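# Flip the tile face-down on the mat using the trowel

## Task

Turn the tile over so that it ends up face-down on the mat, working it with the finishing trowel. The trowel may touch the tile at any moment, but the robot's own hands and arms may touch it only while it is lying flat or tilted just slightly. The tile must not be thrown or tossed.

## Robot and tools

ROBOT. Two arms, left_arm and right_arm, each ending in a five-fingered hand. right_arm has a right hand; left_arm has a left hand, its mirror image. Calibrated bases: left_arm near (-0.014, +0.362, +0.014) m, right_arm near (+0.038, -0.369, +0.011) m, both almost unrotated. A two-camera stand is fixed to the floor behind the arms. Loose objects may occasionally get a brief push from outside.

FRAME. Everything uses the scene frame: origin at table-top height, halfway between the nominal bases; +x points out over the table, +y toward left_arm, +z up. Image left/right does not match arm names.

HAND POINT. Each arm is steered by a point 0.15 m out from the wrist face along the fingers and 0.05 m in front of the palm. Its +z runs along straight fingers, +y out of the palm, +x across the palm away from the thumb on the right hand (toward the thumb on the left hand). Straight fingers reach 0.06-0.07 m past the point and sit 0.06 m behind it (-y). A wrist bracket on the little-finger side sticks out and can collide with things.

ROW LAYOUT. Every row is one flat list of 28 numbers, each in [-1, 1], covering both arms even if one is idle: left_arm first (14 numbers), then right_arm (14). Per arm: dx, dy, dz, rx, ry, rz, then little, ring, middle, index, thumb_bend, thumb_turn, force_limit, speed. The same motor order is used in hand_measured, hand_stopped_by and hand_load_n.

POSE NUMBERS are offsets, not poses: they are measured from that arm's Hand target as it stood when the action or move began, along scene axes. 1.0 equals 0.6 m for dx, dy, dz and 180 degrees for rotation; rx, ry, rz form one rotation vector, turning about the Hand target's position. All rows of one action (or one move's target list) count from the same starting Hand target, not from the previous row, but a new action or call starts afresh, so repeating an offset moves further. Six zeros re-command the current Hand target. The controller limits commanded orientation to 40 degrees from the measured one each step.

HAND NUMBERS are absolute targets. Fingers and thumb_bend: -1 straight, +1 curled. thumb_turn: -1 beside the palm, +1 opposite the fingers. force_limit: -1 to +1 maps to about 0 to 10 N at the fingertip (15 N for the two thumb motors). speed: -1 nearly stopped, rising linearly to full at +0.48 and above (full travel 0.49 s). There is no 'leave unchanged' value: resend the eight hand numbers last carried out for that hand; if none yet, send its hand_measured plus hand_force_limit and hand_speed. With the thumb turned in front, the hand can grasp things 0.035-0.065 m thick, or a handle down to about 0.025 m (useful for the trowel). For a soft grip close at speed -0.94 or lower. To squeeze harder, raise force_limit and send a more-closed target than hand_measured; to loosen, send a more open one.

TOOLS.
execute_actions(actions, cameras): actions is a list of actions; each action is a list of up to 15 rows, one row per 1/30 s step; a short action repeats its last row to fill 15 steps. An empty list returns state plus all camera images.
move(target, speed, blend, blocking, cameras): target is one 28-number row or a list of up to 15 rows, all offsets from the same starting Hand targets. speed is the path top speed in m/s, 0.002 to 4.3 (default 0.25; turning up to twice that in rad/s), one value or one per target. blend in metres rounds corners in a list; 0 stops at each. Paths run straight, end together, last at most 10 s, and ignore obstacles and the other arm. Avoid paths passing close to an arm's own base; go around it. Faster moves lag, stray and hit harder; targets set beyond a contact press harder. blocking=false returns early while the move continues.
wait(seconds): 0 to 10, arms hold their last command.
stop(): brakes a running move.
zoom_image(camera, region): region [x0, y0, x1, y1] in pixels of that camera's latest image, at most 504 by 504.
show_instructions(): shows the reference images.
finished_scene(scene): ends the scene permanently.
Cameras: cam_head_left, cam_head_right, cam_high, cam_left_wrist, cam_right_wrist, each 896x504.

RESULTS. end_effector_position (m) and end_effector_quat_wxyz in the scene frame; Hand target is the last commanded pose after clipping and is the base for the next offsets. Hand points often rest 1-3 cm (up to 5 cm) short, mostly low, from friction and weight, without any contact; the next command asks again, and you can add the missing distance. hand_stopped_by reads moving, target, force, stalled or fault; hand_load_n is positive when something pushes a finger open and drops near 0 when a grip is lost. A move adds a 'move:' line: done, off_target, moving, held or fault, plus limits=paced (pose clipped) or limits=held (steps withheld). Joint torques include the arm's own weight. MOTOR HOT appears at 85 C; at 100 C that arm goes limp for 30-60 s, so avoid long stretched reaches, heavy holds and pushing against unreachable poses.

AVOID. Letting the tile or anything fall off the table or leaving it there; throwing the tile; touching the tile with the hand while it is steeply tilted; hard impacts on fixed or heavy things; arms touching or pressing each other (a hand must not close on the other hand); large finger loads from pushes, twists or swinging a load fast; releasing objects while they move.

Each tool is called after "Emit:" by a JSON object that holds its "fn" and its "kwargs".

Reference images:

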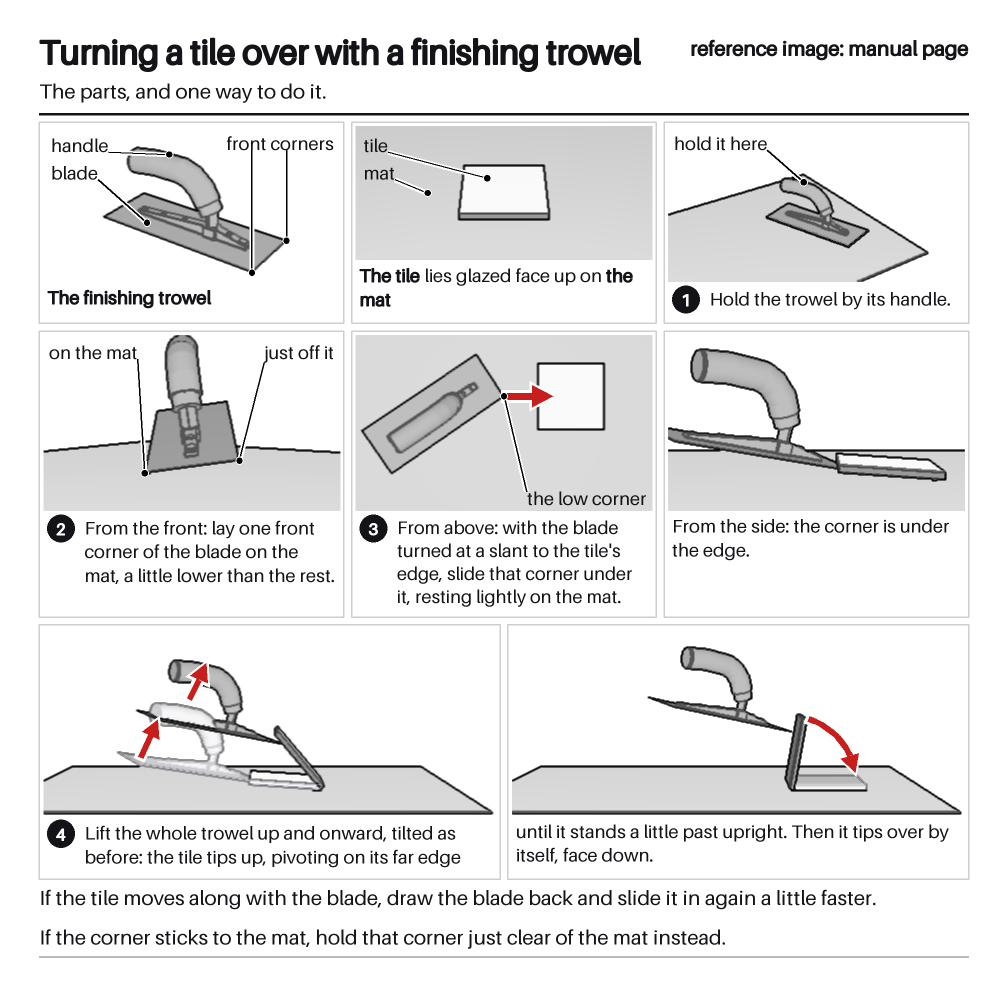

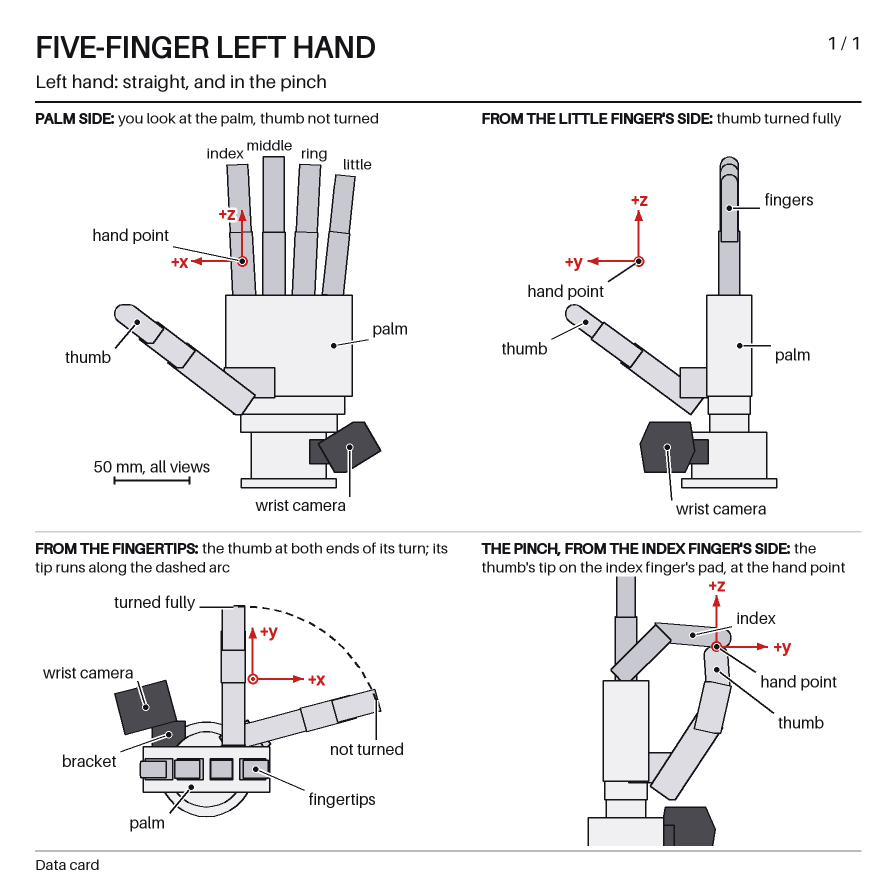

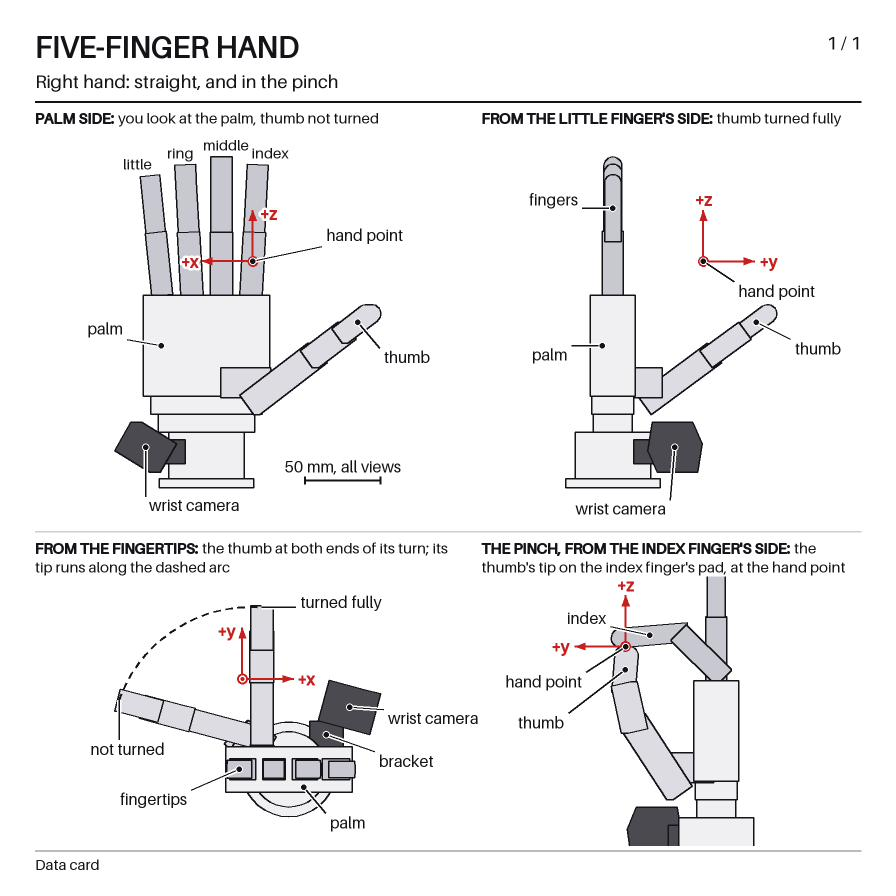

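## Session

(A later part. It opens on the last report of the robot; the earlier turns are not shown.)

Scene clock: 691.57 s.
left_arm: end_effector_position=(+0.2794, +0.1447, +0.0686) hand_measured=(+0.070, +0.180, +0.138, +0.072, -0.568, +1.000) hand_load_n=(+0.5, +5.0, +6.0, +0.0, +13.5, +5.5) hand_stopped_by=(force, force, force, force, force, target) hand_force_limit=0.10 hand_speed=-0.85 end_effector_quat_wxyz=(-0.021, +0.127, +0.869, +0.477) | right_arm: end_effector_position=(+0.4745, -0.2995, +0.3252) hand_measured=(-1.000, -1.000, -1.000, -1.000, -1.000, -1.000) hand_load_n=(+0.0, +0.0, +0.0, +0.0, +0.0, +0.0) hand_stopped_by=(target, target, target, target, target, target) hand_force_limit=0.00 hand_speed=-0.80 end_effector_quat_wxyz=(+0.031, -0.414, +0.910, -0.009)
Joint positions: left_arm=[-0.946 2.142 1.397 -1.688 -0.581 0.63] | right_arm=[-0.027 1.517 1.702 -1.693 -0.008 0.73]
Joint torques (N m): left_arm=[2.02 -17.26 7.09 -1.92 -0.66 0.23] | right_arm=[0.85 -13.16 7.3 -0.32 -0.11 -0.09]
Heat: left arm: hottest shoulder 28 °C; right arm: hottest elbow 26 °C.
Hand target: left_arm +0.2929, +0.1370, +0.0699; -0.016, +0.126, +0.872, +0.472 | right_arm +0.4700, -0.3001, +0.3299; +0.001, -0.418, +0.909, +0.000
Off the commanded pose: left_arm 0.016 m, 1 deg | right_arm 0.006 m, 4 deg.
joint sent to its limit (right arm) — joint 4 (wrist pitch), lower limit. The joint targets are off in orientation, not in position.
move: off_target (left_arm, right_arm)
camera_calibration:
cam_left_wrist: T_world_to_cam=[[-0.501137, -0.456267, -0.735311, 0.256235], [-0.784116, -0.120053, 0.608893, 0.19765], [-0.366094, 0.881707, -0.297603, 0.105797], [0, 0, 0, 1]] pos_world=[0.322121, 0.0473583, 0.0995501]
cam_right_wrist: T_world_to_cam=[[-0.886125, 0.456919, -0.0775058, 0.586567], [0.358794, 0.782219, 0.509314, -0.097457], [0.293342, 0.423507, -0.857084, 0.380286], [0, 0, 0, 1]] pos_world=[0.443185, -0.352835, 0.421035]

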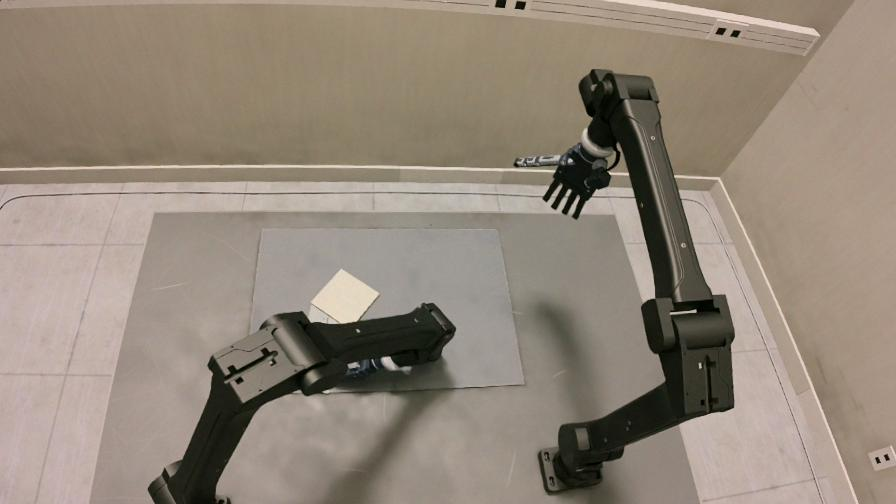

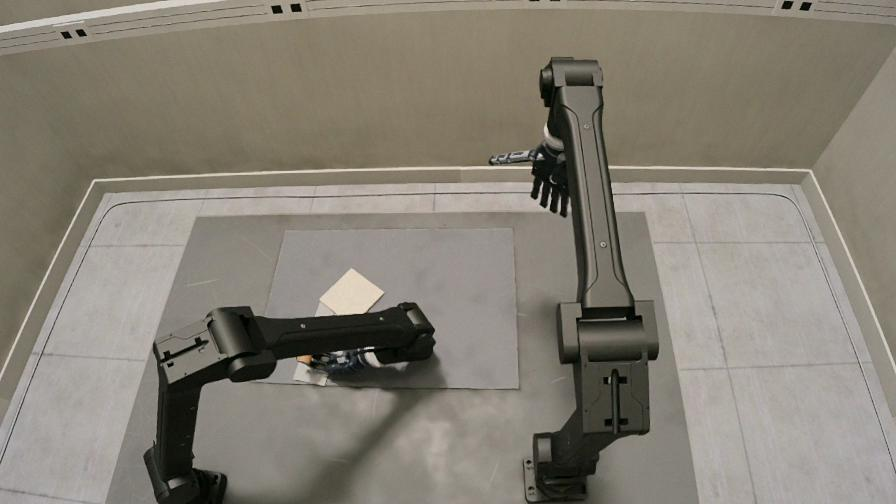

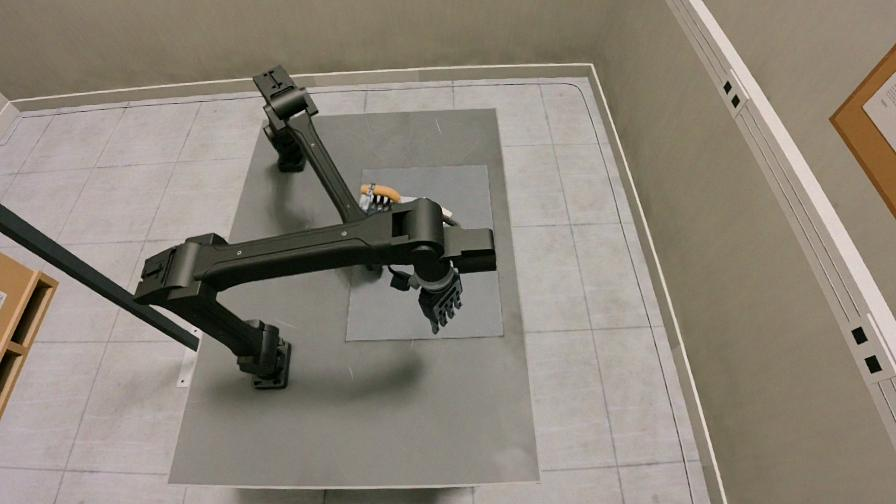

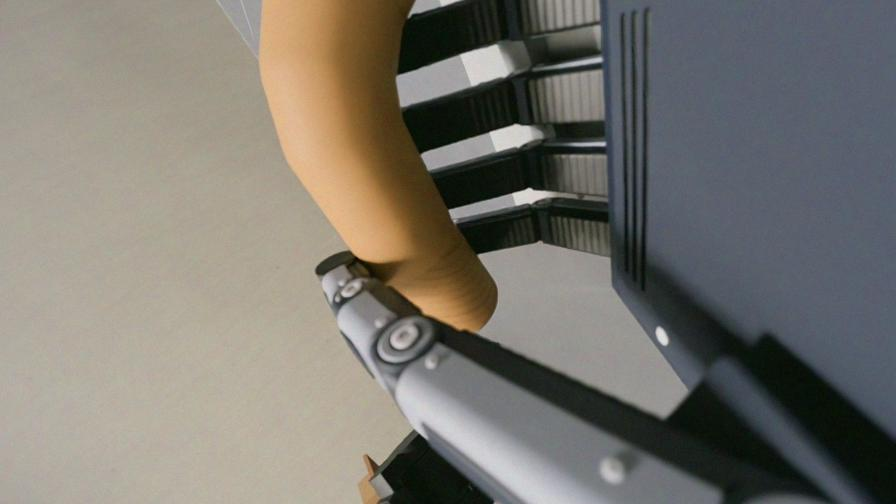

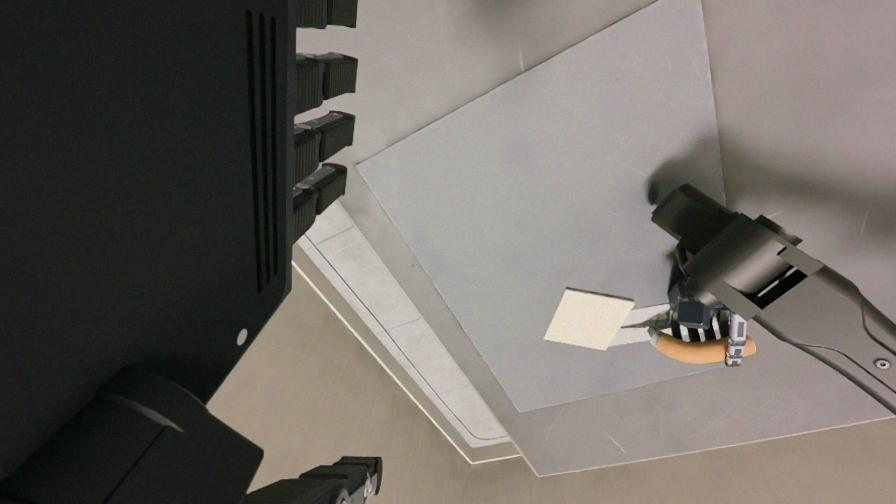

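Emit:
{"fn": "move", "kwargs": {"target": [-0.012,0.01,0.045,0,0,0,0.6,0.6,0.6,0.5,-0.2,1,0.1,-0.85, 0,0,0,0,0,0,-1,-1,-1,-1,-1,-1,0,-0.8], "speed": 0.06, "cameras": ["cam_right_wrist","cam_head_left"]}}

Emit:
{"fn": "zoom_image", "kwargs": {"camera": "cam_right_wrist", "region": [520, 260, 780, 400]}}

Emit:
{"fn": "zoom_image", "kwargs": {"camera": "cam_head_left", "region": [290, 250, 410, 350]}}

Scene clock: 724.10 s.
left_arm: end_effector_position=(+0.2830, +0.1433, +0.0782) hand_measured=(+0.070, +0.180, +0.138, +0.072, -0.568, +1.000) hand_load_n=(+3.5, +6.5, +6.0, +0.0, +13.0, +3.5) hand_stopped_by=(force, force, force, force, force, target) hand_force_limit=0.10 hand_speed=-0.85 end_effector_quat_wxyz=(-0.022, +0.141, +0.872, +0.468) | right_arm: end_effector_position=(+0.4744, -0.2995, +0.3252) hand_measured=(-1.000, -1.000, -1.000, -1.000, -1.000, -1.000) hand_load_n=(+0.0, +0.0, +0.0, +0.0, +0.0, +0.0) hand_stopped_by=(target, target, target, target, target, target) hand_force_limit=0.00 hand_speed=-0.80 end_effector_quat_wxyz=(+0.031, -0.414, +0.910, -0.009)
Joint positions: left_arm=[-0.946 2.114 1.397 -1.688 -0.581 0.668] | right_arm=[-0.027 1.517 1.702 -1.693 -0.008 0.729]
Joint torques (N m): left_arm=[1.32 -22.24 3.97 -2 -0.67 0.02] | right_arm=[0.85 -13.04 7.35 -0.42 -0.12 -0.07]
Heat: left arm: hottest elbow 28 °C; right arm: hottest elbow 27 °C.
Hand target: left_arm +0.2857, +0.1430, +0.0969; -0.016, +0.126, +0.872, +0.472 | right_arm +0.4699, -0.3001, +0.3299; +0.001, -0.418, +0.909, +0.000
Off the commanded pose: left_arm 0.019 m, 2 deg | right_arm 0.006 m, 4 deg.
joint sent to its limit (left arm) — joint 4 (wrist pitch), lower limit. The joint targets still meet the commanded pose.
joint sent to its limit (right arm) — joint 4 (wrist pitch), lower limit. The joint targets are off in orientation, not in position.
move: off_target (left_arm, right_arm)
camera_calibration:
cam_right_wrist: T_world_to_cam=[[-0.886469, 0.456245, -0.0775441, 0.586456], [0.358184, 0.782504, 0.509305, -0.0969703], [0.293046, 0.423708, -0.857085, 0.380559], [0, 0, 0, 1]] pos_world=[0.443087, -0.352934, 0.421035]
Images, in order (width x height): cam_head_left 896x504, cam_right_wrist 896x504.

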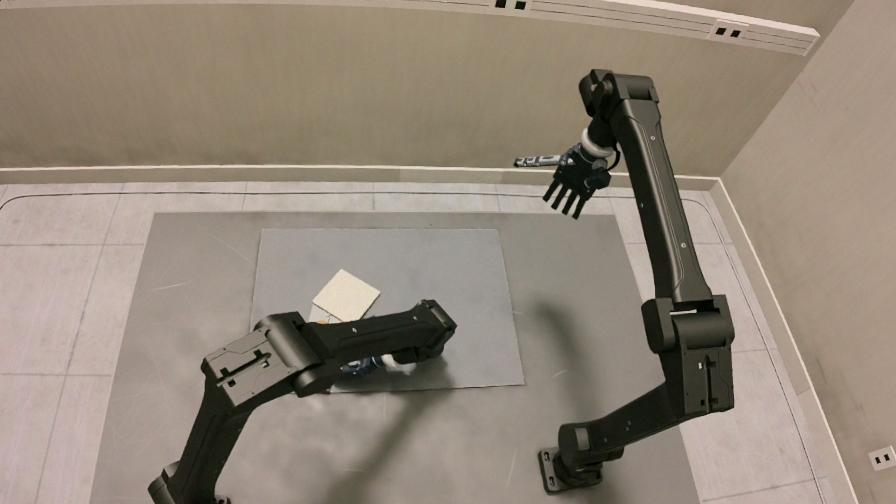

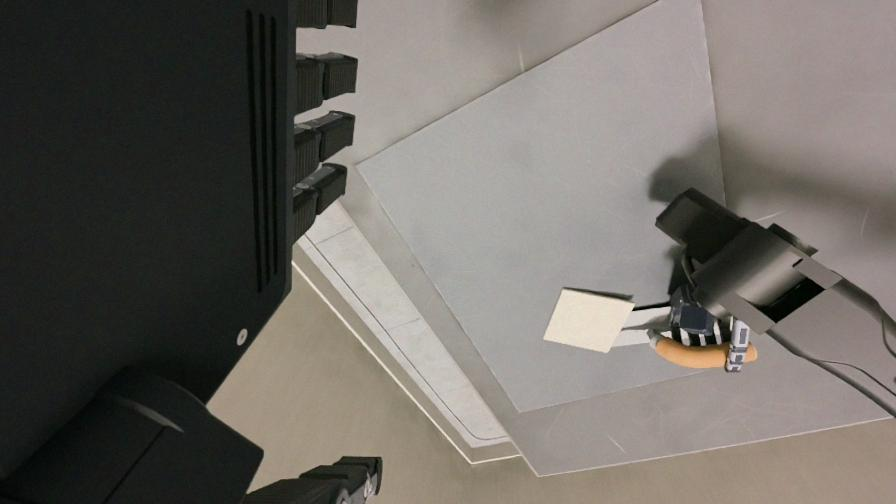

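Scaled by 1.938 from the camera's 896x504 image, which has a finer 1280x720 frame.

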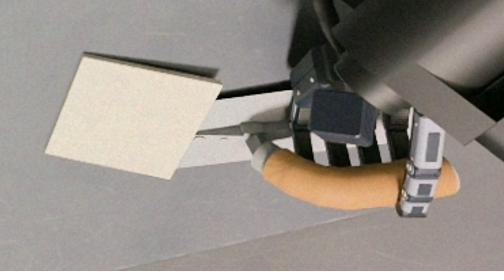

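Scaled by 4.200 from the camera's 896x504 image, which has a finer 1280x720 frame.

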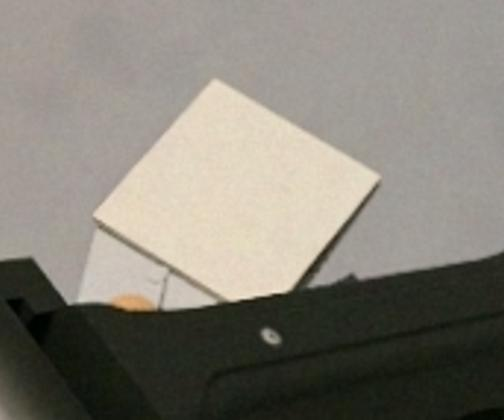

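Emit:
{"fn": "move", "kwargs": {"target": [-0.023,0.018,0.042,0,0,0,0.6,0.6,0.6,0.5,-0.2,1,0.1,-0.85, 0,0,0,0,0,0,-1,-1,-1,-1,-1,-1,0,-0.8], "speed": 0.06, "cameras": ["cam_right_wrist","cam_head_left"]}}

Emit:
{"fn": "zoom_image", "kwargs": {"camera": "cam_right_wrist", "region": [520, 260, 780, 400]}}

Emit:
{"fn": "zoom_image", "kwargs": {"camera": "cam_head_left", "region": [290, 250, 410, 350]}}

Scene clock: 738.30 s.
left_arm: end_effector_position=(+0.2744, +0.1563, +0.1059) hand_measured=(+0.070, +0.180, +0.138, +0.072, -0.568, +1.000) hand_load_n=(+3.0, +6.0, +6.0, +0.0, +13.0, +3.5) hand_stopped_by=(force, force, force, force, force, target) hand_force_limit=0.10 hand_speed=-0.85 end_effector_quat_wxyz=(-0.012, +0.140, +0.880, +0.454) | right_arm: end_effector_position=(+0.4744, -0.2995, +0.3252) hand_measured=(-1.000, -1.000, -1.000, -1.000, -1.000, -1.000) hand_load_n=(+0.0, +0.0, +0.0, +0.0, +0.0, +0.0) hand_stopped_by=(target, target, target, target, target, target) hand_force_limit=0.00 hand_speed=-0.80 end_effector_quat_wxyz=(+0.031, -0.414, +0.910, -0.009)
Joint positions: left_arm=[-0.946 2.013 1.337 -1.688 -0.58 0.679] | right_arm=[-0.027 1.517 1.702 -1.693 -0.008 0.729]
Joint torques (N m): left_arm=[0.38 -20.78 3.99 -1.92 -0.59 0.03] | right_arm=[0.91 -12.81 7.36 -0.38 -0.11 -0.07]
Heat: left arm: hottest shoulder 28 °C; right arm: hottest elbow 27 °C.
Hand target: left_arm +0.2720, +0.1537, +0.1222; -0.016, +0.126, +0.872, +0.472 | right_arm +0.4699, -0.3001, +0.3299; +0.001, -0.418, +0.909, +0.000
Off the commanded pose: left_arm 0.017 m, 3 deg | right_arm 0.006 m, 4 deg.
joint sent to its limit (left arm) — joint 4 (wrist pitch), lower limit. The joint targets are off in orientation, not in position.
joint sent to its limit (right arm) — joint 4 (wrist pitch), lower limit. The joint targets are off in orientation, not in position.
move: off_target (left_arm, right_arm)
camera_calibration:
cam_right_wrist: T_world_to_cam=[[-0.886469, 0.456245, -0.0775441, 0.586456], [0.358184, 0.782504, 0.509305, -0.0969703], [0.293046, 0.423708, -0.857085, 0.380559], [0, 0, 0, 1]] pos_world=[0.443087, -0.352934, 0.421035]
Images, in order (width x height): cam_head_left 896x504, cam_right_wrist 896x504.

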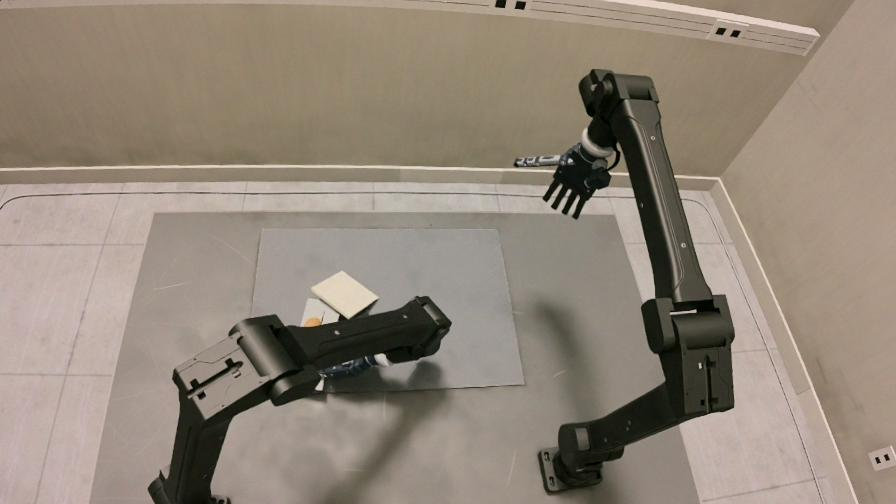

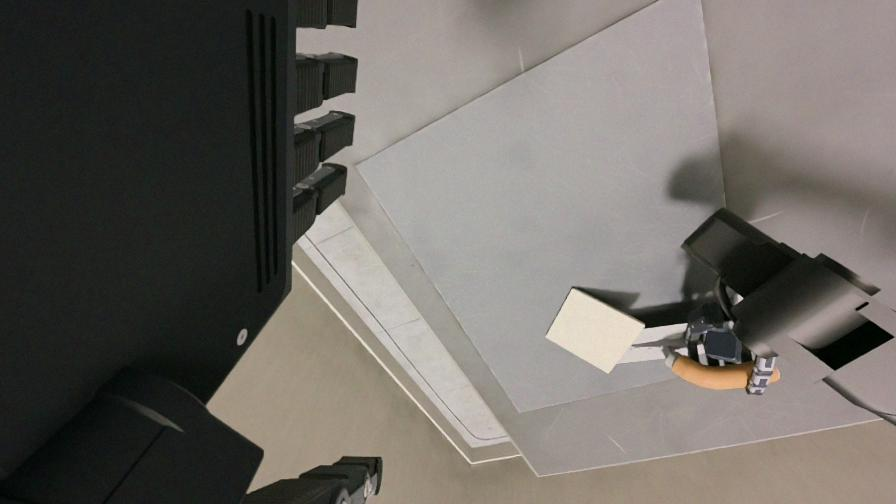

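Scaled by 1.938 from the camera's 896x504 image, which has a finer 1280x720 frame.

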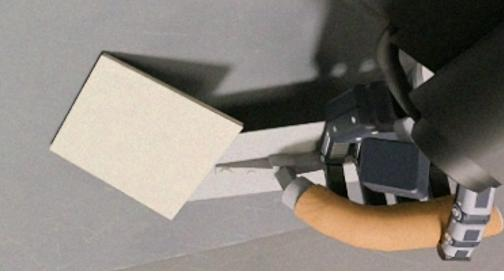

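Scaled by 4.200 from the camera's 896x504 image, which has a finer 1280x720 frame.

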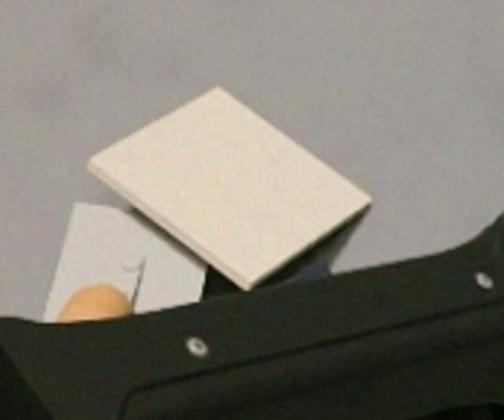

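Emit:
{"fn": "move", "kwargs": {"target": [0.04,-0.025,0.036,0,0,0,0.6,0.6,0.6,0.5,-0.2,1,0.1,-0.85, 0,0,0,0,0,0,-1,-1,-1,-1,-1,-1,0,-0.8], "speed": 0.06, "cameras": ["cam_right_wrist","cam_head_left"]}}

Emit:
{"fn": "zoom_image", "kwargs": {"camera": "cam_right_wrist", "region": [520, 260, 780, 400]}}

Emit:
{"fn": "zoom_image", "kwargs": {"camera": "cam_head_left", "region": [290, 250, 410, 350]}}

Scene clock: 746.70 s.
left_arm: end_effector_position=(+0.2838, +0.1542, +0.1202) hand_measured=(+0.070, +0.180, +0.138, +0.072, -0.568, +1.000) hand_load_n=(+3.0, +6.0, +6.0, +0.0, +13.0, +3.5) hand_stopped_by=(force, force, force, force, force, target) hand_force_limit=0.10 hand_speed=-0.85 end_effector_quat_wxyz=(-0.005, +0.165, +0.880, +0.446) | right_arm: end_effector_position=(+0.4744, -0.2995, +0.3252) hand_measured=(-1.000, -1.000, -1.000, -1.000, -1.000, -1.000) hand_load_n=(+0.0, +0.0, +0.0, +0.0, +0.0, +0.0) hand_stopped_by=(target, target, target, target, target, target) hand_force_limit=0.00 hand_speed=-0.80 end_effector_quat_wxyz=(+0.031, -0.414, +0.910, -0.009)
Joint positions: left_arm=[-0.946 1.977 1.343 -1.688 -0.601 0.74] | right_arm=[-0.027 1.517 1.702 -1.693 -0.008 0.729]
Joint torques (N m): left_arm=[1.03 -20.72 8.24 -1.85 -0.81 0.07] | right_arm=[1.03 -13.16 7.31 -0.4 -0.11 -0.08]
Heat: left arm: hottest shoulder 28 °C; right arm: hottest elbow 27 °C.
Hand target: left_arm +0.2959, +0.1387, +0.1438; -0.016, +0.126, +0.872, +0.472 | right_arm +0.4699, -0.3001, +0.3299; +0.001, -0.418, +0.909, +0.000
Off the commanded pose: left_arm 0.031 m, 6 deg | right_arm 0.006 m, 4 deg.
joint sent to its limit (left arm) — joint 4 (wrist pitch), lower limit. The joint targets are off in orientation, not in position.
joint sent to its limit (right arm) — joint 4 (wrist pitch), lower limit. The joint targets are off in orientation, not in position.
move: off_target (left_arm, right_arm)
camera_calibration:
cam_right_wrist: T_world_to_cam=[[-0.886469, 0.456245, -0.0775441, 0.586456], [0.358184, 0.782504, 0.509305, -0.0969703], [0.293046, 0.423708, -0.857085, 0.380559], [0, 0, 0, 1]] pos_world=[0.443087, -0.352934, 0.421035]
Images, in order (width x height): cam_head_left 896x504, cam_right_wrist 896x504.

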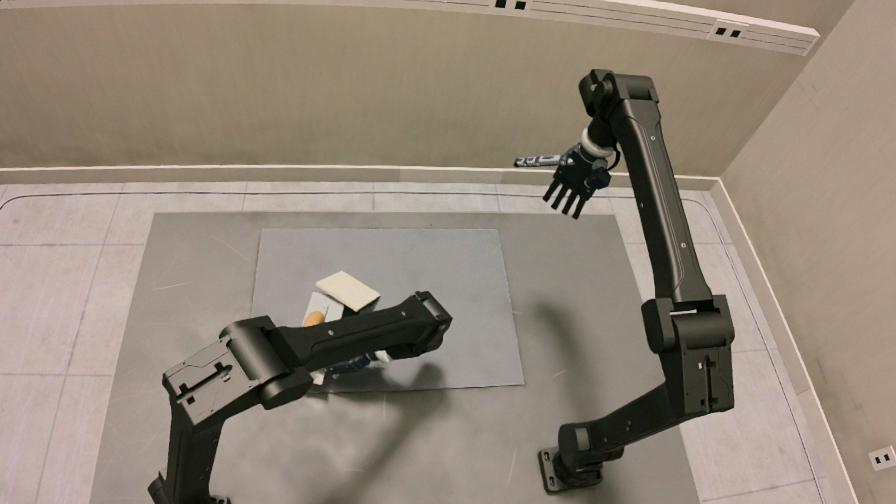

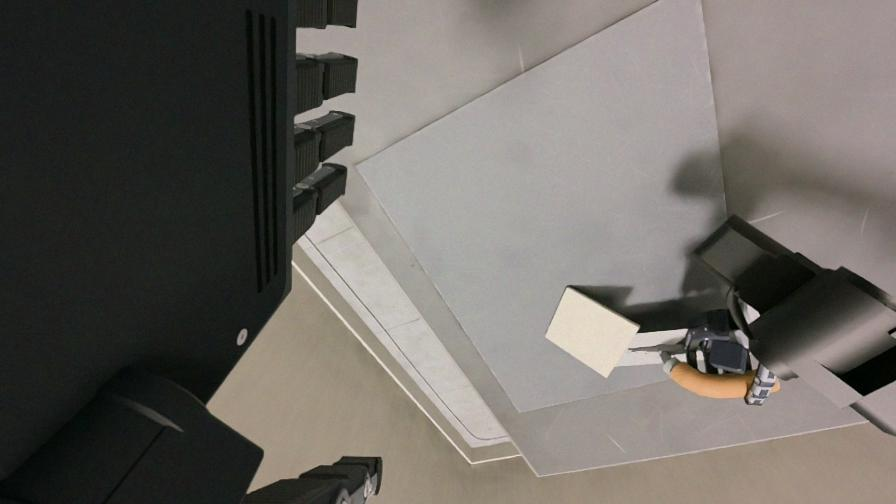

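Scaled by 1.938 from the camera's 896x504 image, which has a finer 1280x720 frame.

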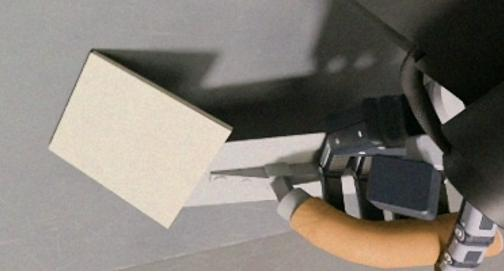

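Scaled by 4.200 from the camera's 896x504 image, which has a finer 1280x720 frame.

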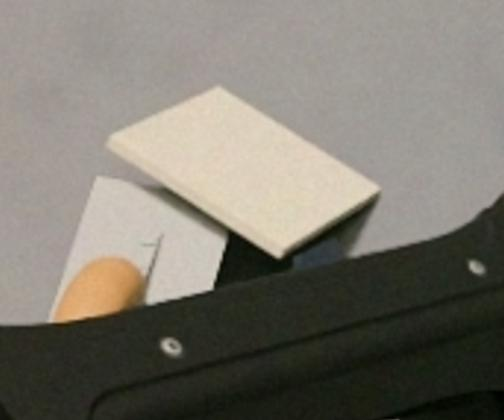

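Emit:
{"fn": "move", "kwargs": {"target": [0.03,0.025,0.012,0,0,0,0.6,0.6,0.6,0.5,-0.2,1,0.1,-0.85, 0,0,0,0,0,0,-1,-1,-1,-1,-1,-1,0,-0.8], "speed": 0.05, "cameras": ["cam_right_wrist"]}}

Emit:
{"fn": "zoom_image", "kwargs": {"camera": "cam_right_wrist", "region": [520, 260, 780, 400]}}

Scene clock: 759.27 s.
left_arm: end_effector_position=(+0.2980, +0.1641, +0.1259) hand_measured=(+0.070, +0.180, +0.138, +0.072, -0.568, +1.000) hand_load_n=(+2.5, +6.0, +6.0, +0.0, +13.0, +4.0) hand_stopped_by=(force, force, force, force, force, target) hand_force_limit=0.10 hand_speed=-0.85 end_effector_quat_wxyz=(-0.006, +0.171, +0.876, +0.451) | right_arm: end_effector_position=(+0.4744, -0.2995, +0.3252) hand_measured=(-1.000, -1.000, -1.000, -1.000, -1.000, -1.000) hand_load_n=(+0.0, +0.0, +0.0, +0.0, -0.5, +0.0) hand_stopped_by=(target, target, target, target, target, target) hand_force_limit=0.00 hand_speed=-0.80 end_effector_quat_wxyz=(+0.031, -0.414, +0.910, -0.009)
Joint positions: left_arm=[-0.915 1.971 1.343 -1.688 -0.633 0.776] | right_arm=[-0.027 1.517 1.702 -1.693 -0.008 0.729]
Joint torques (N m): left_arm=[2.14 -20.89 8.39 -1.84 -0.84 0.06] | right_arm=[0.67 -13.04 7.31 -0.38 -0.11 -0.07]
Heat: left arm: hottest shoulder 28 °C; right arm: hottest elbow 27 °C.
Hand target: left_arm +0.3139, +0.1538, +0.1510; -0.016, +0.126, +0.872, +0.472 | right_arm +0.4699, -0.3001, +0.3299; +0.001, -0.418, +0.909, +0.000
Off the commanded pose: left_arm 0.031 m, 6 deg | right_arm 0.006 m, 4 deg.
joint sent to its limit (left arm) — joint 4 (wrist pitch), lower limit. The joint targets are off in orientation, not in position.
joint sent to its limit (right arm) — joint 4 (wrist pitch), lower limit. The joint targets are off in orientation, not in position.
move: off_target (left_arm, right_arm)
camera_calibration:
cam_right_wrist: T_world_to_cam=[[-0.886469, 0.456245, -0.0775441, 0.586456], [0.358184, 0.782504, 0.509305, -0.0969703], [0.293046, 0.423708, -0.857085, 0.380559], [0, 0, 0, 1]] pos_world=[0.443087, -0.352934, 0.421035]
Images, in order (width x height): cam_right_wrist 896x504.

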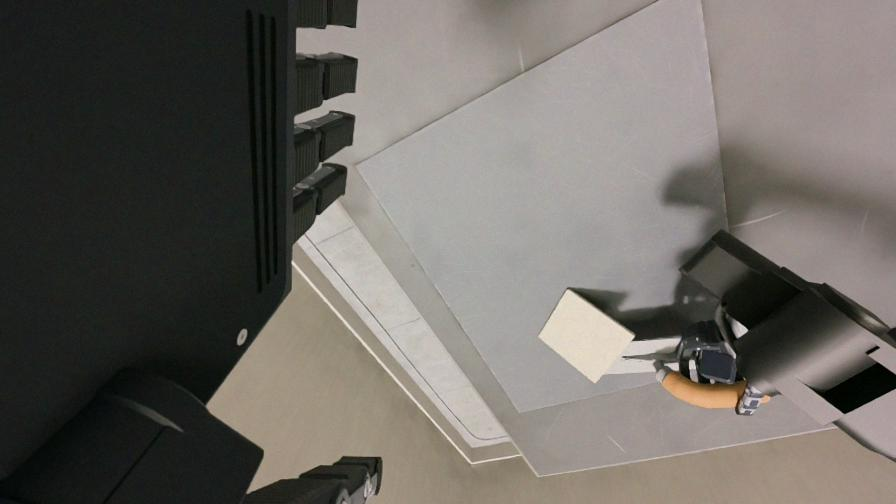

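Scaled by 1.938 from the camera's 896x504 image, which has a finer 1280x720 frame.

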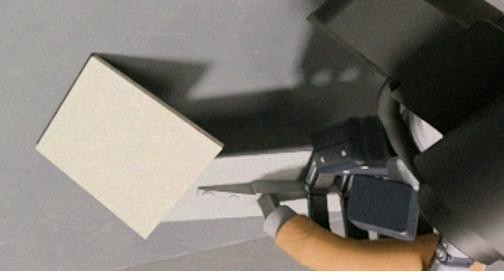

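Emit:
{"fn": "move", "kwargs": {"target": [0.0285,-0.0113,0.027,0,0,0,0.6,0.6,0.6,0.5,-0.2,1,0.1,-0.85, 0,0,0,0,0,0,-1,-1,-1,-1,-1,-1,0,-0.8], "speed": 0.05, "cameras": ["cam_right_wrist","cam_head_left"]}}

Emit:
{"fn": "zoom_image", "kwargs": {"camera": "cam_right_wrist", "region": [520, 260, 780, 400]}}

Emit:
{"fn": "zoom_image", "kwargs": {"camera": "cam_head_left", "region": [290, 250, 410, 350]}}

Scene clock: 779.93 s.
left_arm: end_effector_position=(+0.3155, +0.1564, +0.1407) hand_measured=(+0.070, +0.180, +0.138, +0.072, -0.568, +1.000) hand_load_n=(+2.0, +6.0, +6.0, +0.0, +13.0, +4.0) hand_stopped_by=(force, force, force, force, force, target) hand_force_limit=0.10 hand_speed=-0.85 end_effector_quat_wxyz=(+0.011, +0.180, +0.881, +0.438) | right_arm: end_effector_position=(+0.4744, -0.2995, +0.3252) hand_measured=(-1.000, -1.000, -1.000, -1.000, -1.000, -1.000) hand_load_n=(+0.0, +0.0, +0.0, +0.0, +0.0, +0.0) hand_stopped_by=(target, target, target, target, target, target) hand_force_limit=0.00 hand_speed=-0.80 end_effector_quat_wxyz=(+0.031, -0.414, +0.910, -0.009)
Joint positions: left_arm=[-0.903 1.951 1.386 -1.688 -0.655 0.818] | right_arm=[-0.027 1.517 1.702 -1.693 -0.008 0.729]
Joint torques (N m): left_arm=[2.02 -20.89 8.81 -1.74 -0.83 0.11] | right_arm=[0.91 -13.04 7.36 -0.34 -0.12 -0.07]
Heat: left arm: hottest shoulder 28 °C; right arm: hottest elbow 27 °C.
Hand target: left_arm +0.3311, +0.1470, +0.1672; -0.016, +0.126, +0.872, +0.472 | right_arm +0.4699, -0.3001, +0.3299; +0.001, -0.418, +0.909, +0.000
Off the commanded pose: left_arm 0.032 m, 8 deg | right_arm 0.006 m, 4 deg.
joint sent to its limit (left arm) — joint 4 (wrist pitch), lower limit. The joint targets are off in orientation, not in position.
joint sent to its limit (right arm) — joint 4 (wrist pitch), lower limit. The joint targets are off in orientation, not in position.
move: off_target (left_arm, right_arm)
camera_calibration:
cam_right_wrist: T_world_to_cam=[[-0.886469, 0.456245, -0.0775441, 0.586456], [0.358184, 0.782504, 0.509305, -0.0969703], [0.293046, 0.423708, -0.857085, 0.380559], [0, 0, 0, 1]] pos_world=[0.443087, -0.352934, 0.421035]
Images, in order (width x height): cam_head_left 896x504, cam_right_wrist 896x504.

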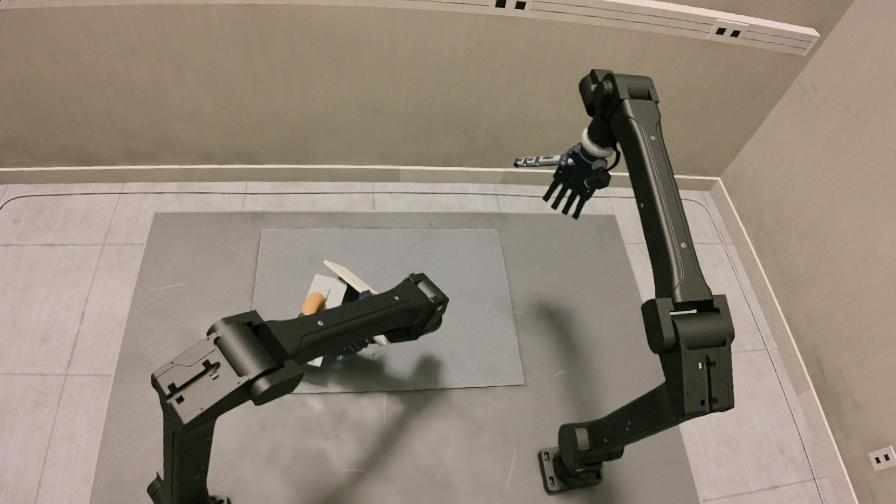

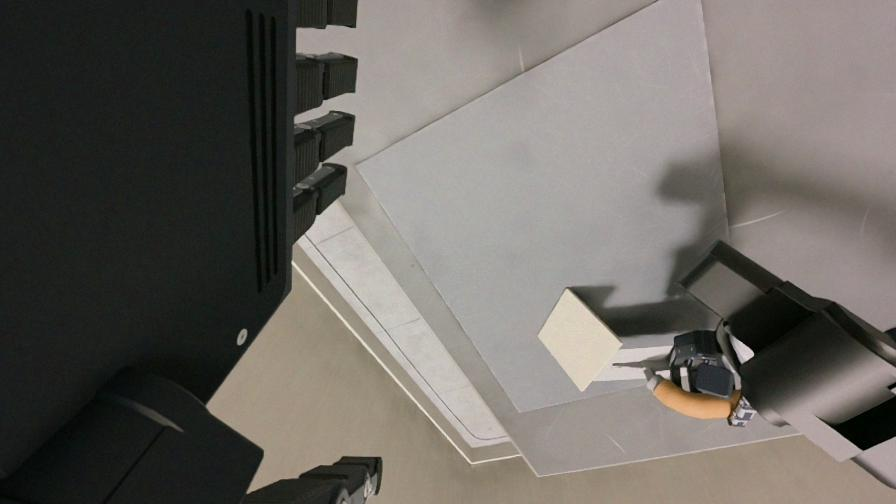

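Scaled by 1.938 from the camera's 896x504 image, which has a finer 1280x720 frame.

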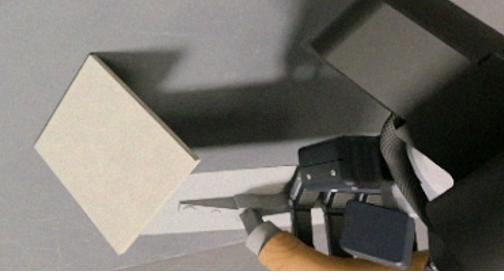

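Scaled by 4.200 from the camera's 896x504 image, which has a finer 1280x720 frame.

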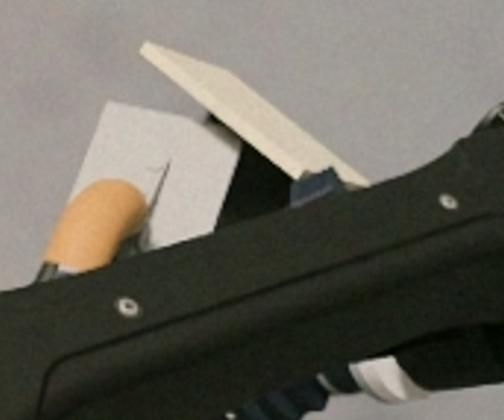

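Emit:
{"fn": "move", "kwargs": {"target": [0.0317,-0.0167,0.005,0,0,0,0.6,0.6,0.6,0.5,-0.2,1,0.1,-0.85, 0,0,0,0,0,0,-1,-1,-1,-1,-1,-1,0,-0.8], "speed": 0.05, "cameras": ["cam_right_wrist","cam_head_left"]}}

Emit:
{"fn": "zoom_image", "kwargs": {"camera": "cam_right_wrist", "region": [520, 260, 780, 400]}}

Emit:
{"fn": "zoom_image", "kwargs": {"camera": "cam_head_left", "region": [290, 250, 410, 350]}}

Scene clock: 791.57 s.
left_arm: end_effector_position=(+0.3349, +0.1452, +0.1522) hand_measured=(+0.070, +0.180, +0.138, +0.072, -0.568, +1.000) hand_load_n=(+1.5, +5.5, +6.5, +0.0, +13.0, +4.5) hand_stopped_by=(force, force, force, force, force, target) hand_force_limit=0.10 hand_speed=-0.85 end_effector_quat_wxyz=(+0.030, +0.181, +0.886, +0.426) | right_arm: end_effector_position=(+0.4744, -0.2995, +0.3252) hand_measured=(-1.000, -1.000, -1.000, -1.000, -1.000, -1.000) hand_load_n=(+0.0, +0.0, +0.5, +0.0, +0.0, +0.0) hand_stopped_by=(target, target, target, target, target, target) hand_force_limit=0.00 hand_speed=-0.80 end_effector_quat_wxyz=(+0.031, -0.414, +0.910, -0.009)
Joint positions: left_arm=[-0.891 1.951 1.446 -1.688 -0.673 0.846] | right_arm=[-0.027 1.517 1.702 -1.693 -0.008 0.729]
Joint torques (N m): left_arm=[2.02 -19.08 9.14 -1.62 -0.8 0.14] | right_arm=[0.85 -13.04 7.35 -0.42 -0.13 -0.07]
Heat: left arm: hottest elbow 29 °C; right arm: hottest elbow 27 °C.
Hand target: left_arm +0.3501, +0.1370, +0.1702; -0.016, +0.126, +0.872, +0.472 | right_arm +0.4699, -0.3001, +0.3299; +0.001, -0.418, +0.909, +0.000
Off the commanded pose: left_arm 0.025 m, 10 deg | right_arm 0.006 m, 4 deg.
joint sent to its limit (left arm) — joint 4 (wrist pitch), lower limit. The joint targets are off in orientation, not in position.
joint sent to its limit (right arm) — joint 4 (wrist pitch), lower limit. The joint targets are off in orientation, not in position.
move: off_target (left_arm, right_arm)
camera_calibration:
cam_right_wrist: T_world_to_cam=[[-0.886469, 0.456245, -0.0775441, 0.586456], [0.358184, 0.782504, 0.509305, -0.0969703], [0.293046, 0.423708, -0.857085, 0.380559], [0, 0, 0, 1]] pos_world=[0.443087, -0.352934, 0.421035]
Images, in order (width x height): cam_head_left 896x504, cam_right_wrist 896x504.

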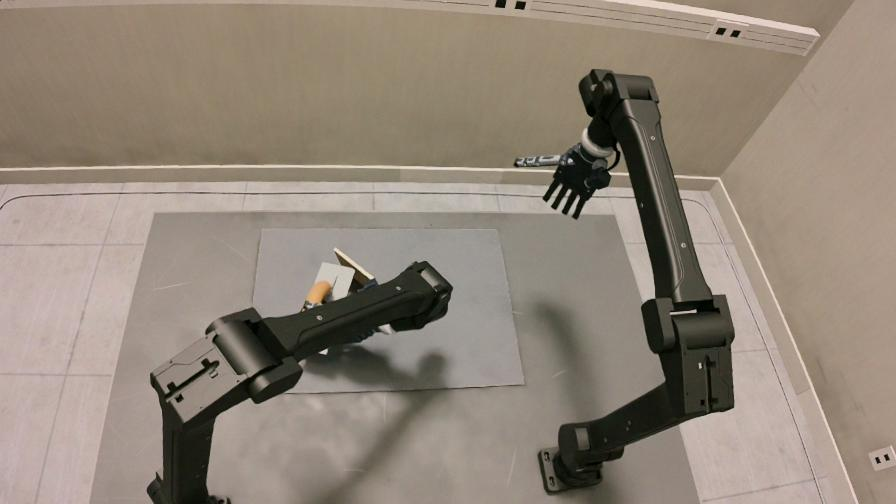

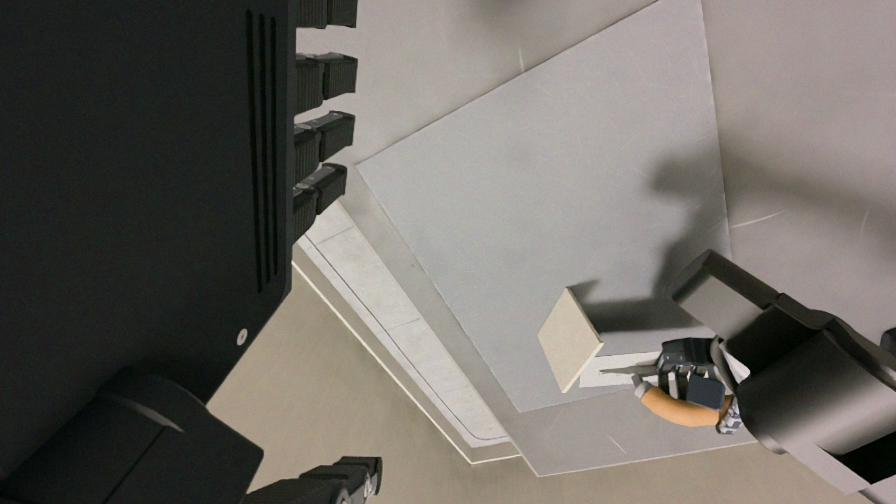

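Scaled by 1.938 from the camera's 896x504 image, which has a finer 1280x720 frame.

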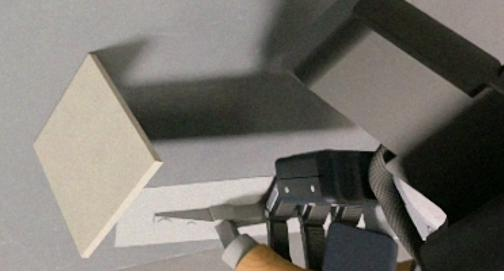

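Scaled by 4.200 from the camera's 896x504 image, which has a finer 1280x720 frame.

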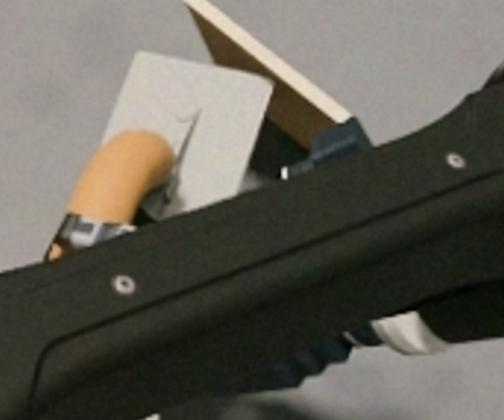

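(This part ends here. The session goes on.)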